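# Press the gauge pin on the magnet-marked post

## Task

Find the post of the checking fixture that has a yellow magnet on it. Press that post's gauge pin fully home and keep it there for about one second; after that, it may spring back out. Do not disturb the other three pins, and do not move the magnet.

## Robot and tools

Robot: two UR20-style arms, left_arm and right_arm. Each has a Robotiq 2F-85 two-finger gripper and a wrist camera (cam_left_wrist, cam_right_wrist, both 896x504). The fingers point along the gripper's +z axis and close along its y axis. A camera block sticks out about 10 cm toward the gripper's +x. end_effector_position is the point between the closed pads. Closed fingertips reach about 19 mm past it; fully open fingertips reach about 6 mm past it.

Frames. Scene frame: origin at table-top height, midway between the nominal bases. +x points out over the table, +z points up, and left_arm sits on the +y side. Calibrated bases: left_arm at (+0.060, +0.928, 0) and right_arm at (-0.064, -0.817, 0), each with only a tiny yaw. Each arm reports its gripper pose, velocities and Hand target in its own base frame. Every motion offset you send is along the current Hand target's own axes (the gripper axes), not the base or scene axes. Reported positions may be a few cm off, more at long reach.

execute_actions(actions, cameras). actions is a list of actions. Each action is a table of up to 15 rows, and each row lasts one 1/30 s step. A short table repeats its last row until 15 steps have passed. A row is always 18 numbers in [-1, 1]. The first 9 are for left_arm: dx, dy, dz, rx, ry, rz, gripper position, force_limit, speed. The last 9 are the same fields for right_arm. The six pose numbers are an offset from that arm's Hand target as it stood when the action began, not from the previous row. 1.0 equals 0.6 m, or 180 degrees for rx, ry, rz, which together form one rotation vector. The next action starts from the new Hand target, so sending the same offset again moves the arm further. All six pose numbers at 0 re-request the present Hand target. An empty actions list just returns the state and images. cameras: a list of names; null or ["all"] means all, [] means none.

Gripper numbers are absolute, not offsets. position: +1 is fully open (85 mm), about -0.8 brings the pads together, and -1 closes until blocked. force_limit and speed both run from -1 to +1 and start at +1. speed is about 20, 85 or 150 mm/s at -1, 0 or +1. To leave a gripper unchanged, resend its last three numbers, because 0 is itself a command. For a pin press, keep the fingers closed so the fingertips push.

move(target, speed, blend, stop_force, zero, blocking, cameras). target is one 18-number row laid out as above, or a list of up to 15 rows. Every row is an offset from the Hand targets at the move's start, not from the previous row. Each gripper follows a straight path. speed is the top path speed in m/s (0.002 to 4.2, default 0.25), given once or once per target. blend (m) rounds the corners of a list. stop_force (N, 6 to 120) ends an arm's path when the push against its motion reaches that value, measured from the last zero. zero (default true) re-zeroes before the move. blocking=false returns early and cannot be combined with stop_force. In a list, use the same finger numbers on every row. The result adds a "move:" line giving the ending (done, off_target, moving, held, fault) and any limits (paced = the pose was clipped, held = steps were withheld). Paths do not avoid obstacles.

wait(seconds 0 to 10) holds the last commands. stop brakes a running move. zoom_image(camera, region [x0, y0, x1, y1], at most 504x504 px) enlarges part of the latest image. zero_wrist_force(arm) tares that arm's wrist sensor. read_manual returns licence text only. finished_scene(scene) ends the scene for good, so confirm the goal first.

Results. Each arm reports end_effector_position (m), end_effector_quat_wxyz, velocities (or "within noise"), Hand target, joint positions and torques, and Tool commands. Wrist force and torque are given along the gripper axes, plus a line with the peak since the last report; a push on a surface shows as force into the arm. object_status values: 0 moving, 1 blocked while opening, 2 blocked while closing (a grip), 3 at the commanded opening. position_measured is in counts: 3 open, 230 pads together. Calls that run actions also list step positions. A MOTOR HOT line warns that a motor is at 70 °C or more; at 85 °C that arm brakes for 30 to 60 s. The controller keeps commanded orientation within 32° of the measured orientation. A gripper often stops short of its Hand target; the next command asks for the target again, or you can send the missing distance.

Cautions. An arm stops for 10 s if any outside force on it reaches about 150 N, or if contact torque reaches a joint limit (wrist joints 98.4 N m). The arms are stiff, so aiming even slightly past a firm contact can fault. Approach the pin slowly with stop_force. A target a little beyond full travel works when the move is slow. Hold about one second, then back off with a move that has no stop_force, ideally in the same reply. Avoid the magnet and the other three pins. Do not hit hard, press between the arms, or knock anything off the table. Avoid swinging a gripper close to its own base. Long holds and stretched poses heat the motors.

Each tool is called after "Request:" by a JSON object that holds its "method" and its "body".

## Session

Request:
{"method": "execute_actions", "body": {"actions": []}}

Scene clock: 0.00 s.
left_arm: end_effector_position=(+0.3071, -0.4220, +0.1602) position_measured=3 object_status=3 end_effector_quat_wxyz=(+0.066, +0.956, -0.074, +0.275) | right_arm: end_effector_position=(+0.4900, -0.3027, +0.2369) position_measured=3 object_status=3 end_effector_quat_wxyz=(+0.548, -0.467, -0.511, -0.471)
Joint positions: left_arm=[-1.763 -1.739 2.857 -2.766 -1.003 1.555] | right_arm=[2.511 -2.074 -2.06 -2.212 2.389 -0.015]
Joint velocities: within noise
Joint torques (N m): no reading
Motor temperatures (°C): left_arm=[24 35 26 38 34 33] | right_arm=[28 35 35 36 33 38]
Wrist force (N): no reading
Wrist torque (N m): no reading
Wrist force, peak (N): no reading
Hand target: left_arm +0.3071, -0.4220, +0.1602; +0.066, +0.956, -0.074, +0.275 | right_arm +0.4900, -0.3027, +0.2369; +0.548, -0.467, -0.511, -0.471
Tool commands: left_gripper/position=+1.0 left_gripper/force_limit=+1.0 left_gripper/speed=+1.0 right_gripper/position=+1.0 right_gripper/force_limit=+1.0 right_gripper/speed=+1.0
camera_calibration:
cam_left_wrist: T_world_to_cam=[[-0.285835, -0.958093, 0.0188626, -0.30276], [-0.929607, 0.27245, -0.248197, 0.463413], [0.232657, -0.0884782, -0.968526, 0.172428], [0, 0, 0, 1]] pos_world=[0.304136, -0.401073, 0.28773]
cam_right_wrist: T_world_to_cam=[[0.978979, 0.0562001, -0.196068, -0.399553], [-0.174505, -0.266853, -0.947807, 0.238768], [-0.105588, 0.962097, -0.251436, 0.530477], [0, 0, 0, 1]] pos_world=[0.488832, -0.424199, 0.281347]

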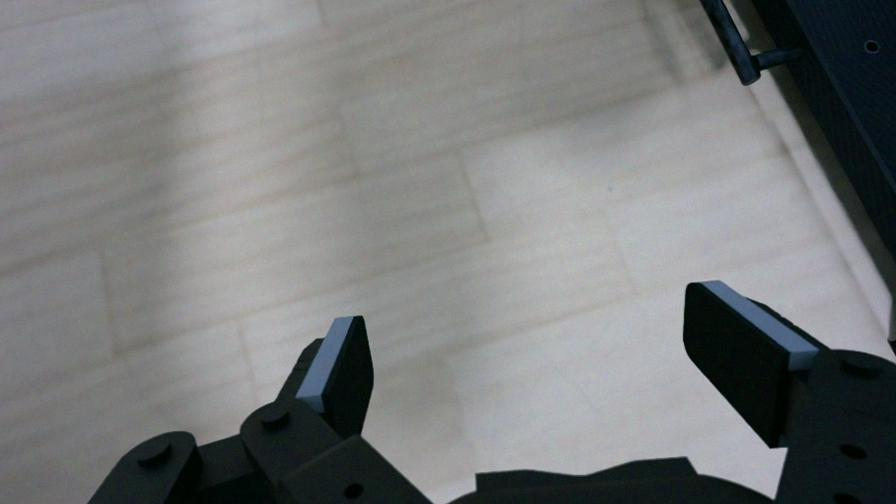

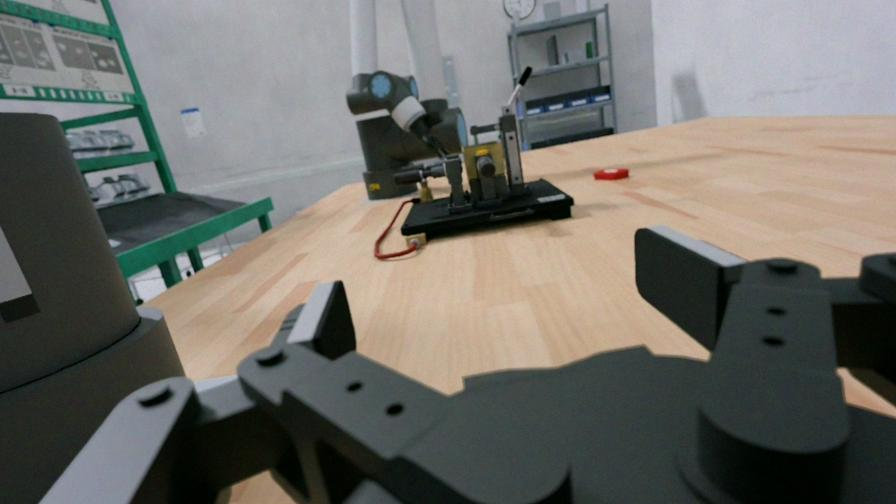

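Request:
{"method": "zoom_image", "body": {"camera": "cam_right_wrist", "region": [360, 60, 600, 260]}}

Scaled by 2.100 from the camera's 896x504 image, which has a finer 1280x720 frame.

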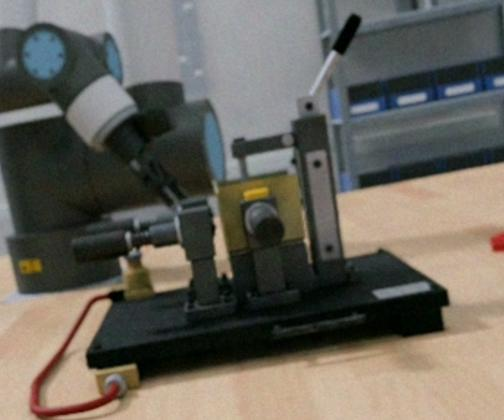

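Request:
{"method": "move", "body": {"target": [[0,0,0,0,0,0,1,1,1,0.09,0.19,0.49,0,0,0,-1,-1,0],[0,0,0,0,0,0,1,1,1,0.067,0.132,0.984,0,-0.08,0,-1,-1,0]], "speed": 0.35, "blend": [0.08,0], "cameras": ["cam_right_wrist"]}}

Request:
{"method": "zoom_image", "body": {"camera": "cam_right_wrist", "region": [340, 100, 640, 330]}}

Scene clock: 5.83 s.
left_arm: end_effector_position=(+0.3071, -0.4220, +0.1602) position_measured=3 object_status=3 end_effector_quat_wxyz=(+0.066, +0.956, -0.074, +0.275) | right_arm: end_effector_position=(+0.4989, +0.2910, +0.2998) position_measured=232 object_status=3 end_effector_quat_wxyz=(-0.479, +0.522, +0.575, +0.408)
Joint positions: left_arm=[-1.763 -1.739 2.857 -2.766 -1.003 1.555] | right_arm=[3.456 -1.815 -2.291 -3.031 3.42 -0.803]
Joint velocities: within noise
Joint torques (N m): left_arm=[4.37 -15.02 -56.96 -7.85 3.66 -0.46] | right_arm=[-22.22 72.31 61.66 -12 1.02 -6.83]
Motor temperatures (°C): left_arm=[24 35 26 38 34 33] | right_arm=[28 35 35 36 33 38]
Wrist force (N): left_arm=[0.1 0.0 -0.1] | right_arm=[-0.3 1.4 0.6]
Wrist torque (N m): left_arm=[0.01 0.00 0.00] | right_arm=[0.55 0.19 0.00]
Wrist force, peak (N): left_arm=[-0.1 -0.5 -0.3] | right_arm=[0.8 2.0 4.1]
Hand target: left_arm +0.3071, -0.4220, +0.1602; +0.066, +0.956, -0.074, +0.275 | right_arm +0.4989, +0.2909, +0.2998; -0.479, +0.522, +0.575, +0.408
Off the commanded pose: left_arm 0.000 m, 0 deg | right_arm 0.000 m, 0 deg.
move: done
camera_calibration:
cam_right_wrist: T_world_to_cam=[[0.984395, 0.0170569, -0.175144, -0.426933], [-0.14398, -0.49416, -0.857365, 0.48224], [-0.101173, 0.869203, -0.483993, 0.0706382], [0, 0, 0, 1]] pos_world=[0.49685, 0.184187, 0.37287]
Images, in order (width x height): cam_right_wrist 896x504.

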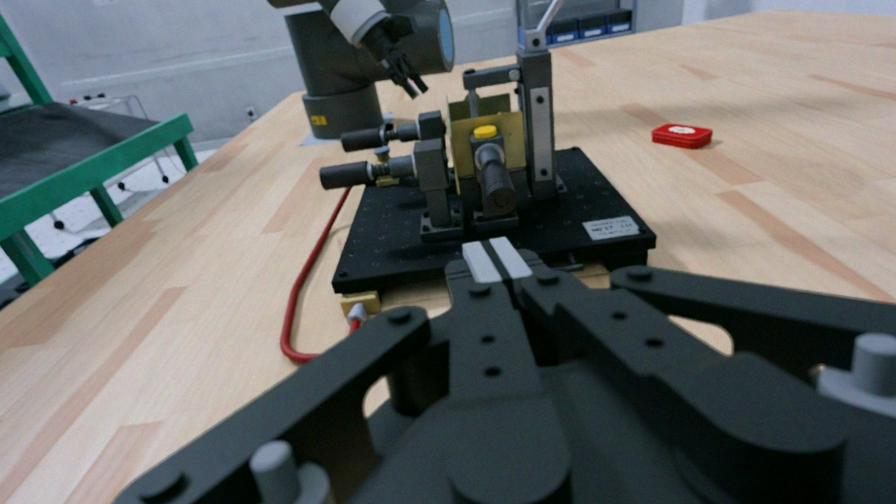

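Scaled by 1.680 from the camera's 896x504 image, which has a finer 1280x720 frame.

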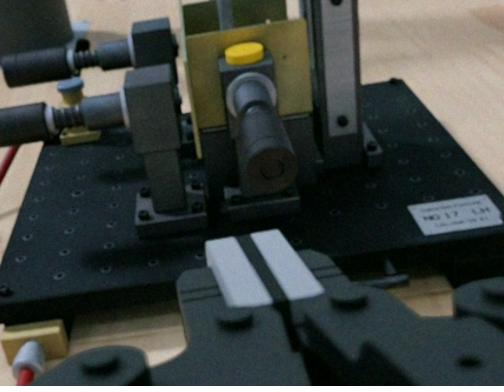

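Request:
{"method": "move", "body": {"target": [0,0,0,0,0,0,1,1,1,-0.1038,0.0823,0.4993,-0.0397,0.0669,-0.0059,-1,-1,0], "speed": 0.25, "cameras": ["cam_right_wrist"]}}

Request:
{"method": "zoom_image", "body": {"camera": "cam_right_wrist", "region": [380, 130, 630, 380]}}

Scene clock: 8.83 s.
left_arm: end_effector_position=(+0.3071, -0.4220, +0.1602) position_measured=3 object_status=3 end_effector_quat_wxyz=(+0.066, +0.956, -0.074, +0.275) | right_arm: end_effector_position=(+0.5101, +0.5745, +0.1755) position_measured=232 object_status=3 end_effector_quat_wxyz=(+0.500, -0.500, -0.500, -0.500)
Joint positions: left_arm=[-1.763 -1.739 2.857 -2.766 -1.003 1.555] | right_arm=[3.943 -1.956 -2.476 -1.851 3.943 -0.001]
Joint velocities: within noise
Joint torques (N m): left_arm=[8.81 -8.62 -60.14 -7.9 4.31 -1.01] | right_arm=[18.54 86.69 20.84 9.57 5 5.93]
Motor temperatures (°C): left_arm=[24 35 26 38 34 33] | right_arm=[28 35 35 36 33 38]
Wrist force (N): left_arm=[0.0 0.3 0.0] | right_arm=[1.4 -0.6 0.0]
Wrist torque (N m): left_arm=[0.06 0.00 0.00] | right_arm=[-0.09 -0.36 -0.19]
Wrist force, peak (N): left_arm=[0.4 0.1 -0.4] | right_arm=[-0.4 -0.3 3.1]
Hand target: left_arm +0.3071, -0.4220, +0.1602; +0.066, +0.956, -0.074, +0.275 | right_arm +0.5101, +0.5746, +0.1754; +0.500, -0.500, -0.500, -0.500
Off the commanded pose: left_arm 0.000 m, 0 deg | right_arm 0.000 m, 0 deg.
move: done
camera_calibration:
cam_right_wrist: T_world_to_cam=[[0.984209, -0.0703543, -0.16243, -0.416471], [-0.175861, -0.284152, -0.942513, 0.427845], [0.020155, 0.956194, -0.292038, -0.380435], [0, 0, 0, 1]] pos_world=[0.492803, 0.456042, 0.2245]
Images, in order (width x height): cam_right_wrist 896x504.

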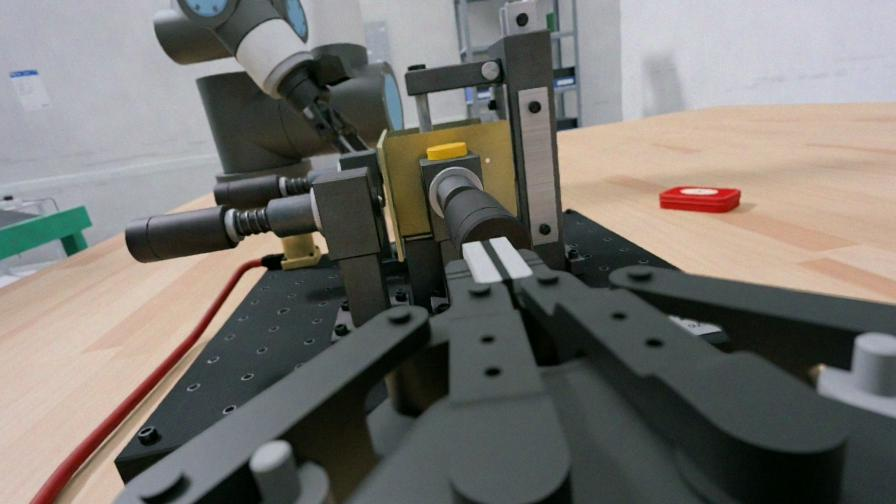

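Scaled by 2.016 from the camera's 896x504 image, which has a finer 1280x720 frame.

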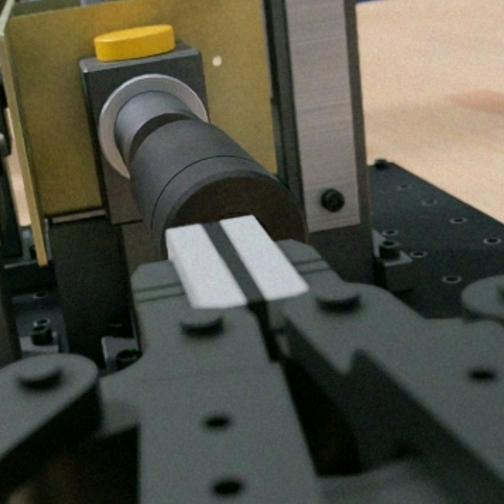

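Request:
{"method": "move", "body": {"target": [0,0,0,0,0,0,1,1,1,-0.0242,0.0193,0.0667,0,0,0,-1,-1,0], "speed": 0.15, "cameras": ["cam_right_wrist"]}}

Request:
{"method": "zoom_image", "body": {"camera": "cam_right_wrist", "region": [380, 130, 630, 380]}}

Scene clock: 10.17 s.
left_arm: end_effector_position=(+0.3071, -0.4220, +0.1602) position_measured=3 object_status=3 end_effector_quat_wxyz=(+0.066, +0.956, -0.074, +0.275) | right_arm: end_effector_position=(+0.5217, +0.6144, +0.1610) position_measured=232 object_status=3 end_effector_quat_wxyz=(+0.500, -0.500, -0.500, -0.500)
Joint positions: left_arm=[-1.763 -1.739 2.857 -2.766 -1.003 1.555] | right_arm=[3.978 -1.997 -2.438 -1.848 3.978 -0.001]
Joint velocities: within noise
Joint torques (N m): left_arm=[14.72 -7.53 -60.71 -6.92 3.78 -1.36] | right_arm=[16.61 82.51 45.23 9.21 4.68 4.53]
Motor temperatures (°C): left_arm=[24 35 26 38 33 33] | right_arm=[28 35 35 36 33 38]
Wrist force (N): left_arm=[0.2 0.1 0.0] | right_arm=[0.5 -1.2 0.3]
Wrist torque (N m): left_arm=[0.02 -0.02 0.00] | right_arm=[-0.11 -0.13 -0.10]
Wrist force, peak (N): left_arm=[-0.2 0.0 -0.4] | right_arm=[1.7 -1.4 -1.3]
Hand target: left_arm +0.3071, -0.4220, +0.1602; +0.066, +0.956, -0.074, +0.275 | right_arm +0.5217, +0.6146, +0.1609; +0.500, -0.500, -0.500, -0.500
Off the commanded pose: left_arm 0.000 m, 0 deg | right_arm 0.000 m, 0 deg.
move: done
camera_calibration:
cam_right_wrist: T_world_to_cam=[[0.984209, -0.0703389, -0.162433, -0.427443], [-0.175857, -0.284063, -0.942541, 0.427515], [0.0201562, 0.956222, -0.291947, -0.423089], [0, 0, 0, 1]] pos_world=[0.504403, 0.495943, 0.21]
Images, in order (width x height): cam_right_wrist 896x504.

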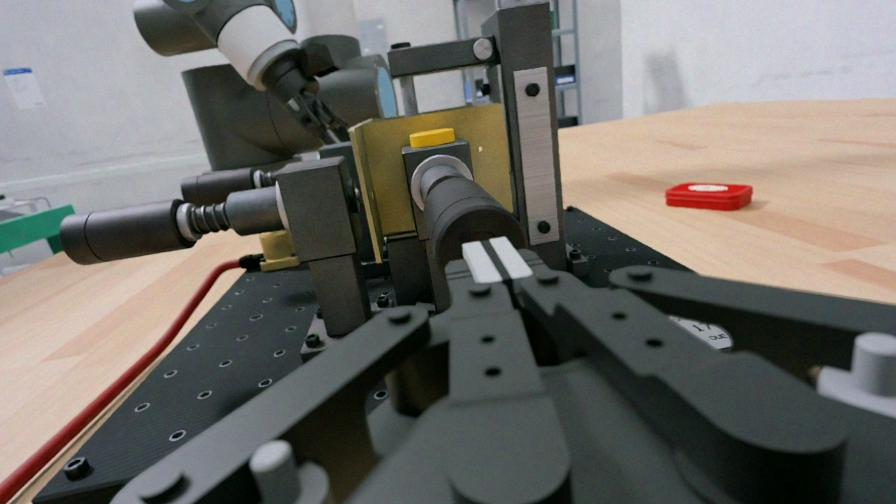

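Scaled by 2.016 from the camera's 896x504 image, which has a finer 1280x720 frame.

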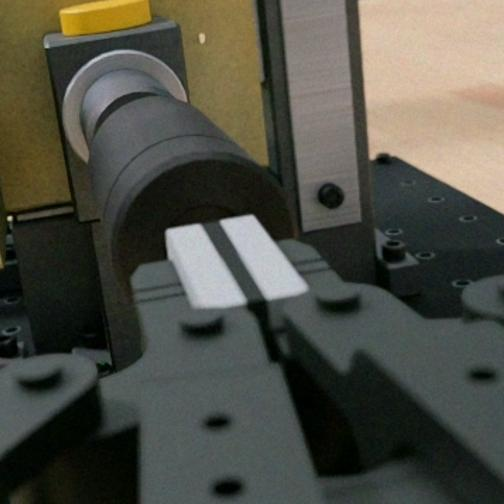

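Request:
{"method": "move", "body": {"target": [0,0,0,0,0,0,1,1,1,-0.003,-0.0005,0.03,0,0,0,-1,-1,0], "speed": 0.1, "cameras": ["cam_right_wrist"]}}

Request:
{"method": "zoom_image", "body": {"camera": "cam_right_wrist", "region": [380, 130, 630, 380]}}

Scene clock: 11.43 s.
left_arm: end_effector_position=(+0.3071, -0.4220, +0.1602) position_measured=3 object_status=3 end_effector_quat_wxyz=(+0.066, +0.956, -0.074, +0.275) | right_arm: end_effector_position=(+0.5214, +0.6325, +0.1592) position_measured=232 object_status=3 end_effector_quat_wxyz=(+0.500, -0.500, -0.500, -0.500)
Joint positions: left_arm=[-1.763 -1.739 2.857 -2.766 -1.003 1.555] | right_arm=[3.999 -2.005 -2.426 -1.852 3.999 -0.001]
Joint velocities: within noise
Joint torques (N m): left_arm=[10.44 -5.87 -63 -6.77 4.25 -1.26] | right_arm=[14.75 87.52 49.22 0.58 4.97 5.41]
Motor temperatures (°C): left_arm=[24 35 26 38 33 33] | right_arm=[28 35 35 36 33 38]
Wrist force (N): left_arm=[0.2 0.1 -0.4] | right_arm=[2.2 -1.8 -7.2]
Wrist torque (N m): left_arm=[0.02 -0.03 0.00] | right_arm=[-0.09 -0.04 -0.06]
Wrist force, peak (N): left_arm=[0.5 0.1 -0.3] | right_arm=[2.5 -1.7 -7.6]
Hand target: left_arm +0.3071, -0.4220, +0.1602; +0.066, +0.956, -0.074, +0.275 | right_arm +0.5214, +0.6326, +0.1591; +0.500, -0.500, -0.500, -0.500
Off the commanded pose: left_arm 0.000 m, 0 deg | right_arm 0.000 m, 0 deg.
move: done
camera_calibration:
cam_right_wrist: T_world_to_cam=[[0.984209, -0.0703389, -0.162433, -0.426174], [-0.175857, -0.284063, -0.942541, 0.430879], [0.0201562, 0.956222, -0.291947, -0.440821], [0, 0, 0, 1]] pos_world=[0.504103, 0.513943, 0.2082]
Images, in order (width x height): cam_right_wrist 896x504.

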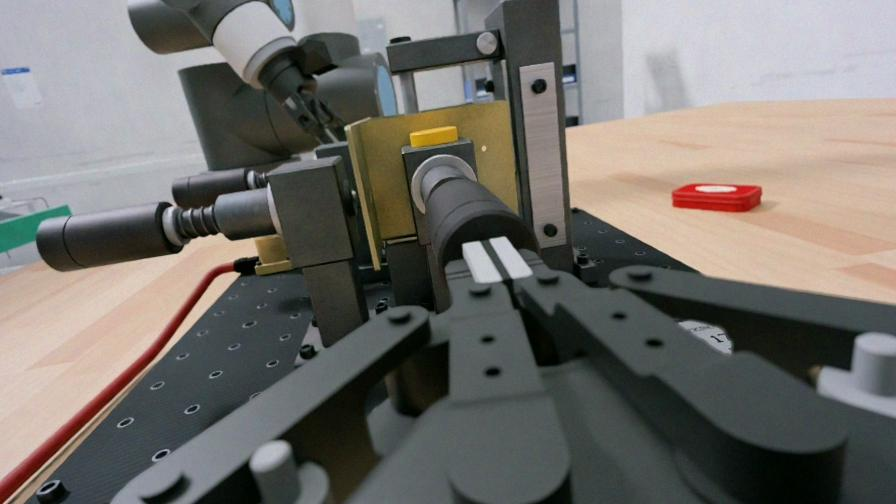

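Scaled by 2.016 from the camera's 896x504 image, which has a finer 1280x720 frame.

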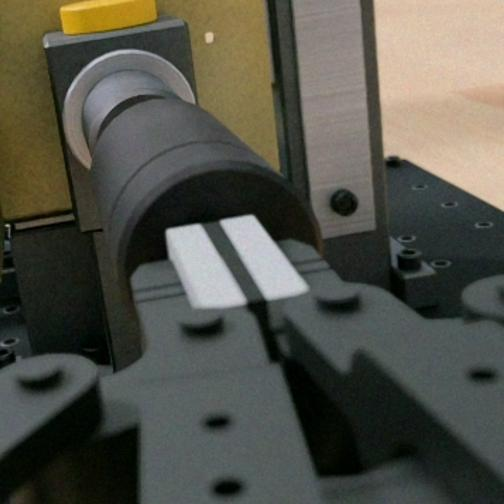

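Request:
{"method": "move", "body": {"target": [0,0,0,0,0,0,1,1,1,0,0,0.045,0,0,0,-1,-1,0], "speed": 0.005, "stop_force": 20, "cameras": ["cam_right_wrist"]}}

Request:
{"method": "zoom_image", "body": {"camera": "cam_right_wrist", "region": [380, 130, 630, 380]}}

Scene clock: 16.23 s.
left_arm: end_effector_position=(+0.3071, -0.4220, +0.1602) position_measured=3 object_status=3 end_effector_quat_wxyz=(+0.066, +0.956, -0.074, +0.275) | right_arm: end_effector_position=(+0.5214, +0.6505, +0.1591) position_measured=232 object_status=3 end_effector_quat_wxyz=(+0.500, -0.500, -0.500, -0.500)
Joint positions: left_arm=[-1.763 -1.739 2.857 -2.766 -1.003 1.555] | right_arm=[4.02 -2.009 -2.413 -1.861 4.02 -0.001]
Joint velocities: within noise
Joint torques (N m): left_arm=[12.2 -4.72 -66.94 -7.78 4.14 -1.16] | right_arm=[-0.42 114.34 43.41 12.35 -2.25 3.79]
Motor temperatures (°C): left_arm=[24 35 26 38 33 33] | right_arm=[28 35 35 36 33 38]
Wrist force (N): left_arm=[0.1 0.2 -0.2] | right_arm=[7.3 -4.5 -34.2]
Wrist torque (N m): left_arm=[0.04 -0.01 0.00] | right_arm=[0.11 0.09 -0.01]
Wrist force, peak (N): left_arm=[0.2 -0.1 -0.5] | right_arm=[13.8 -4.8 -54.2]
Hand target: left_arm +0.3071, -0.4220, +0.1602; +0.066, +0.956, -0.074, +0.275 | right_arm +0.5214, +0.6504, +0.1591; +0.500, -0.500, -0.500, -0.500 (not the last commanded pose)
Off the commanded pose: left_arm 0.000 m, 0 deg | right_arm 0.009 m, 0 deg.
move: contact (right_arm)
camera_calibration:
cam_right_wrist: T_world_to_cam=[[0.984209, -0.0703389, -0.162433, -0.424908], [-0.175857, -0.284063, -0.942541, 0.435992], [0.0201562, 0.956222, -0.291947, -0.458033], [0, 0, 0, 1]] pos_world=[0.504103, 0.531943, 0.2082]
Images, in order (width x height): cam_right_wrist 896x504.

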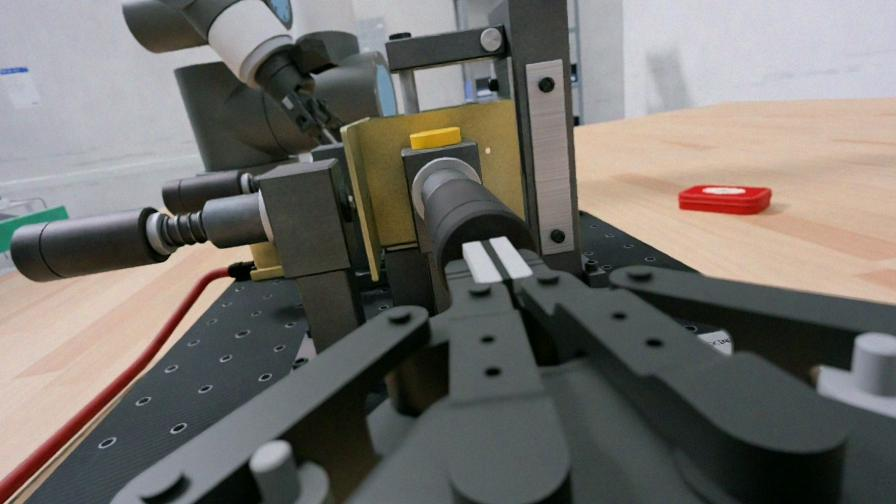

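Scaled by 2.016 from the camera's 896x504 image, which has a finer 1280x720 frame.

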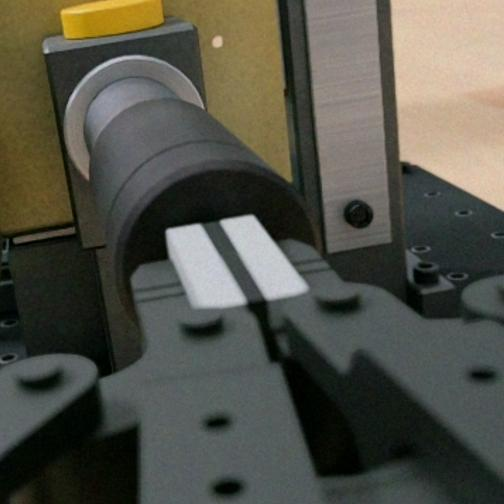

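Request:
{"method": "move", "body": {"target": [0,0,0,0,0,0,1,1,1,0,0,0.008,0,0,0,-1,-1,0], "speed": 0.003, "stop_force": 15, "cameras": []}}

Request:
{"method": "wait", "body": {"seconds": 1.3, "cameras": []}}

Scene clock: 17.20 s.
left_arm: end_effector_position=(+0.3071, -0.4220, +0.1602) position_measured=3 object_status=3 end_effector_quat_wxyz=(+0.066, +0.956, -0.074, +0.275) | right_arm: end_effector_position=(+0.5214, +0.6506, +0.1591) position_measured=232 object_status=3 end_effector_quat_wxyz=(+0.500, -0.500, -0.500, -0.500)
Joint positions: left_arm=[-1.763 -1.739 2.857 -2.766 -1.003 1.555] | right_arm=[4.02 -2.009 -2.413 -1.861 4.02 -0.001]
Joint velocities: within noise
Joint torques (N m): left_arm=[13.74 -1.52 -69.94 -7.54 4.79 -0.68] | right_arm=[11.18 111.86 58.97 8.8 -1.33 3.56]
Motor temperatures (°C): left_arm=[24 35 26 38 33 33] | right_arm=[28 35 35 36 33 38]
Wrist force (N): left_arm=[-0.1 -0.1 -0.1] | right_arm=[8.8 -2.6 -56.7]
Wrist torque (N m): left_arm=[-0.01 0.02 0.00] | right_arm=[0.12 0.21 0.00]
Wrist force, peak (N): left_arm=[-0.2 0.3 -0.5] | right_arm=[8.7 -2.7 -58.5]
Hand target: left_arm +0.3071, -0.4220, +0.1602; +0.066, +0.956, -0.074, +0.275 | right_arm +0.5214, +0.6505, +0.1591; +0.500, -0.500, -0.500, -0.500 (not the last commanded pose)
Off the commanded pose: left_arm 0.000 m, 0 deg | right_arm 0.005 m, 0 deg.
move: contact (right_arm)
No camera images: "cameras" was empty.

Scene clock: 18.50 s.
left_arm: end_effector_position=(+0.3071, -0.4220, +0.1602) position_measured=3 object_status=3 end_effector_quat_wxyz=(+0.066, +0.956, -0.074, +0.275) | right_arm: end_effector_position=(+0.5214, +0.6505, +0.1591) position_measured=232 object_status=3 end_effector_quat_wxyz=(+0.500, -0.500, -0.500, -0.500)
Joint positions: left_arm=[-1.763 -1.739 2.857 -2.766 -1.003 1.555] | right_arm=[4.02 -2.009 -2.413 -1.861 4.02 -0.001]
Joint velocities: within noise
Joint torques (N m): left_arm=[11.73 -5.79 -69.27 -7.21 4.26 -0.58] | right_arm=[7.57 112.92 53.35 12.09 -3.07 3.61]
Motor temperatures (°C): left_arm=[24 35 26 38 33 33] | right_arm=[28 35 35 36 33 38]
Wrist force (N): left_arm=[-0.1 -0.1 0.1] | right_arm=[9.9 -2.6 -51.0]
Wrist torque (N m): left_arm=[-0.02 0.03 0.00] | right_arm=[0.13 0.15 0.01]
Wrist force, peak (N): left_arm=[-0.3 0.0 0.3] | right_arm=[9.2 -2.5 -56.6]
Hand target: left_arm +0.3071, -0.4220, +0.1602; +0.066, +0.956, -0.074, +0.275 | right_arm +0.5214, +0.6505, +0.1591; +0.500, -0.500, -0.500, -0.500 (not the last commanded pose)
Tool commands: left_gripper/position=+1.0 left_gripper/force_limit=+1.0 left_gripper/speed=+1.0 right_gripper/position=-1.0 right_gripper/force_limit=-1.0 right_gripper/speed=+0.0
Off the commanded pose: left_arm 0.000 m, 0 deg | right_arm 0.005 m, 0 deg.
wait: 1.30 s; at rest by 0.17 s
No camera images: "cameras" was empty.

Request:
{"method": "move", "body": {"target": [0,0,0,0,0,0,1,1,1,0,0,-0.075,0,0,0,-1,-1,0], "speed": 0.06, "cameras": ["cam_right_wrist"]}}

Scene clock: 19.83 s.
left_arm: end_effector_position=(+0.3071, -0.4220, +0.1602) position_measured=3 object_status=3 end_effector_quat_wxyz=(+0.066, +0.956, -0.074, +0.275) | right_arm: end_effector_position=(+0.5214, +0.6057, +0.1591) position_measured=232 object_status=3 end_effector_quat_wxyz=(+0.500, -0.500, -0.500, -0.500)
Joint positions: left_arm=[-1.763 -1.739 2.857 -2.766 -1.003 1.555] | right_arm=[3.967 -1.998 -2.445 -1.84 3.967 -0.001]
Joint velocities: within noise
Joint torques (N m): left_arm=[10.48 -3.35 -66.02 -8.43 4.63 -1.13] | right_arm=[-26.42 136.31 18.08 9.45 -2.37 -0.81]
Motor temperatures (°C): left_arm=[24 35 26 38 33 33] | right_arm=[28 35 35 36 33 38]
Wrist force (N): left_arm=[0.2 0.3 -0.2] | right_arm=[0.6 -1.1 0.2]
Wrist torque (N m): left_arm=[0.05 -0.04 0.00] | right_arm=[-0.10 -0.13 -0.11]
Wrist force, peak (N): left_arm=[0.2 -0.1 -0.4] | right_arm=[9.8 -2.9 -51.0]
Hand target: left_arm +0.3071, -0.4220, +0.1602; +0.066, +0.956, -0.074, +0.275 | right_arm +0.5214, +0.6055, +0.1591; +0.500, -0.500, -0.500, -0.500
Off the commanded pose: left_arm 0.000 m, 0 deg | right_arm 0.000 m, 0 deg.
move: done
camera_calibration:
cam_right_wrist: T_world_to_cam=[[0.984208, -0.0703416, -0.162441, -0.428055], [-0.175866, -0.284062, -0.942539, 0.42327], [0.0201564, 0.956222, -0.291947, -0.415194], [0, 0, 0, 1]] pos_world=[0.504103, 0.487143, 0.2082]
Images, in order (width x height): cam_right_wrist 896x504.

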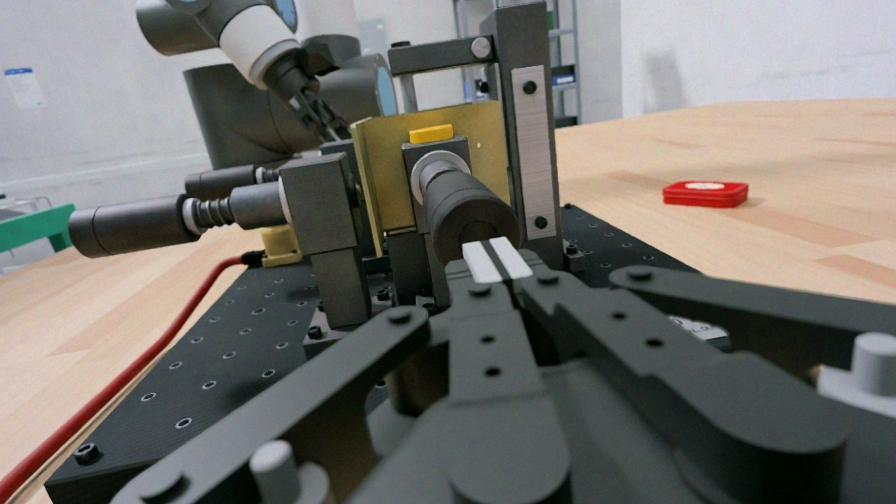

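Request:
{"method": "finished_scene", "body": {"scene": 3}}

The scene is finished: the task was done.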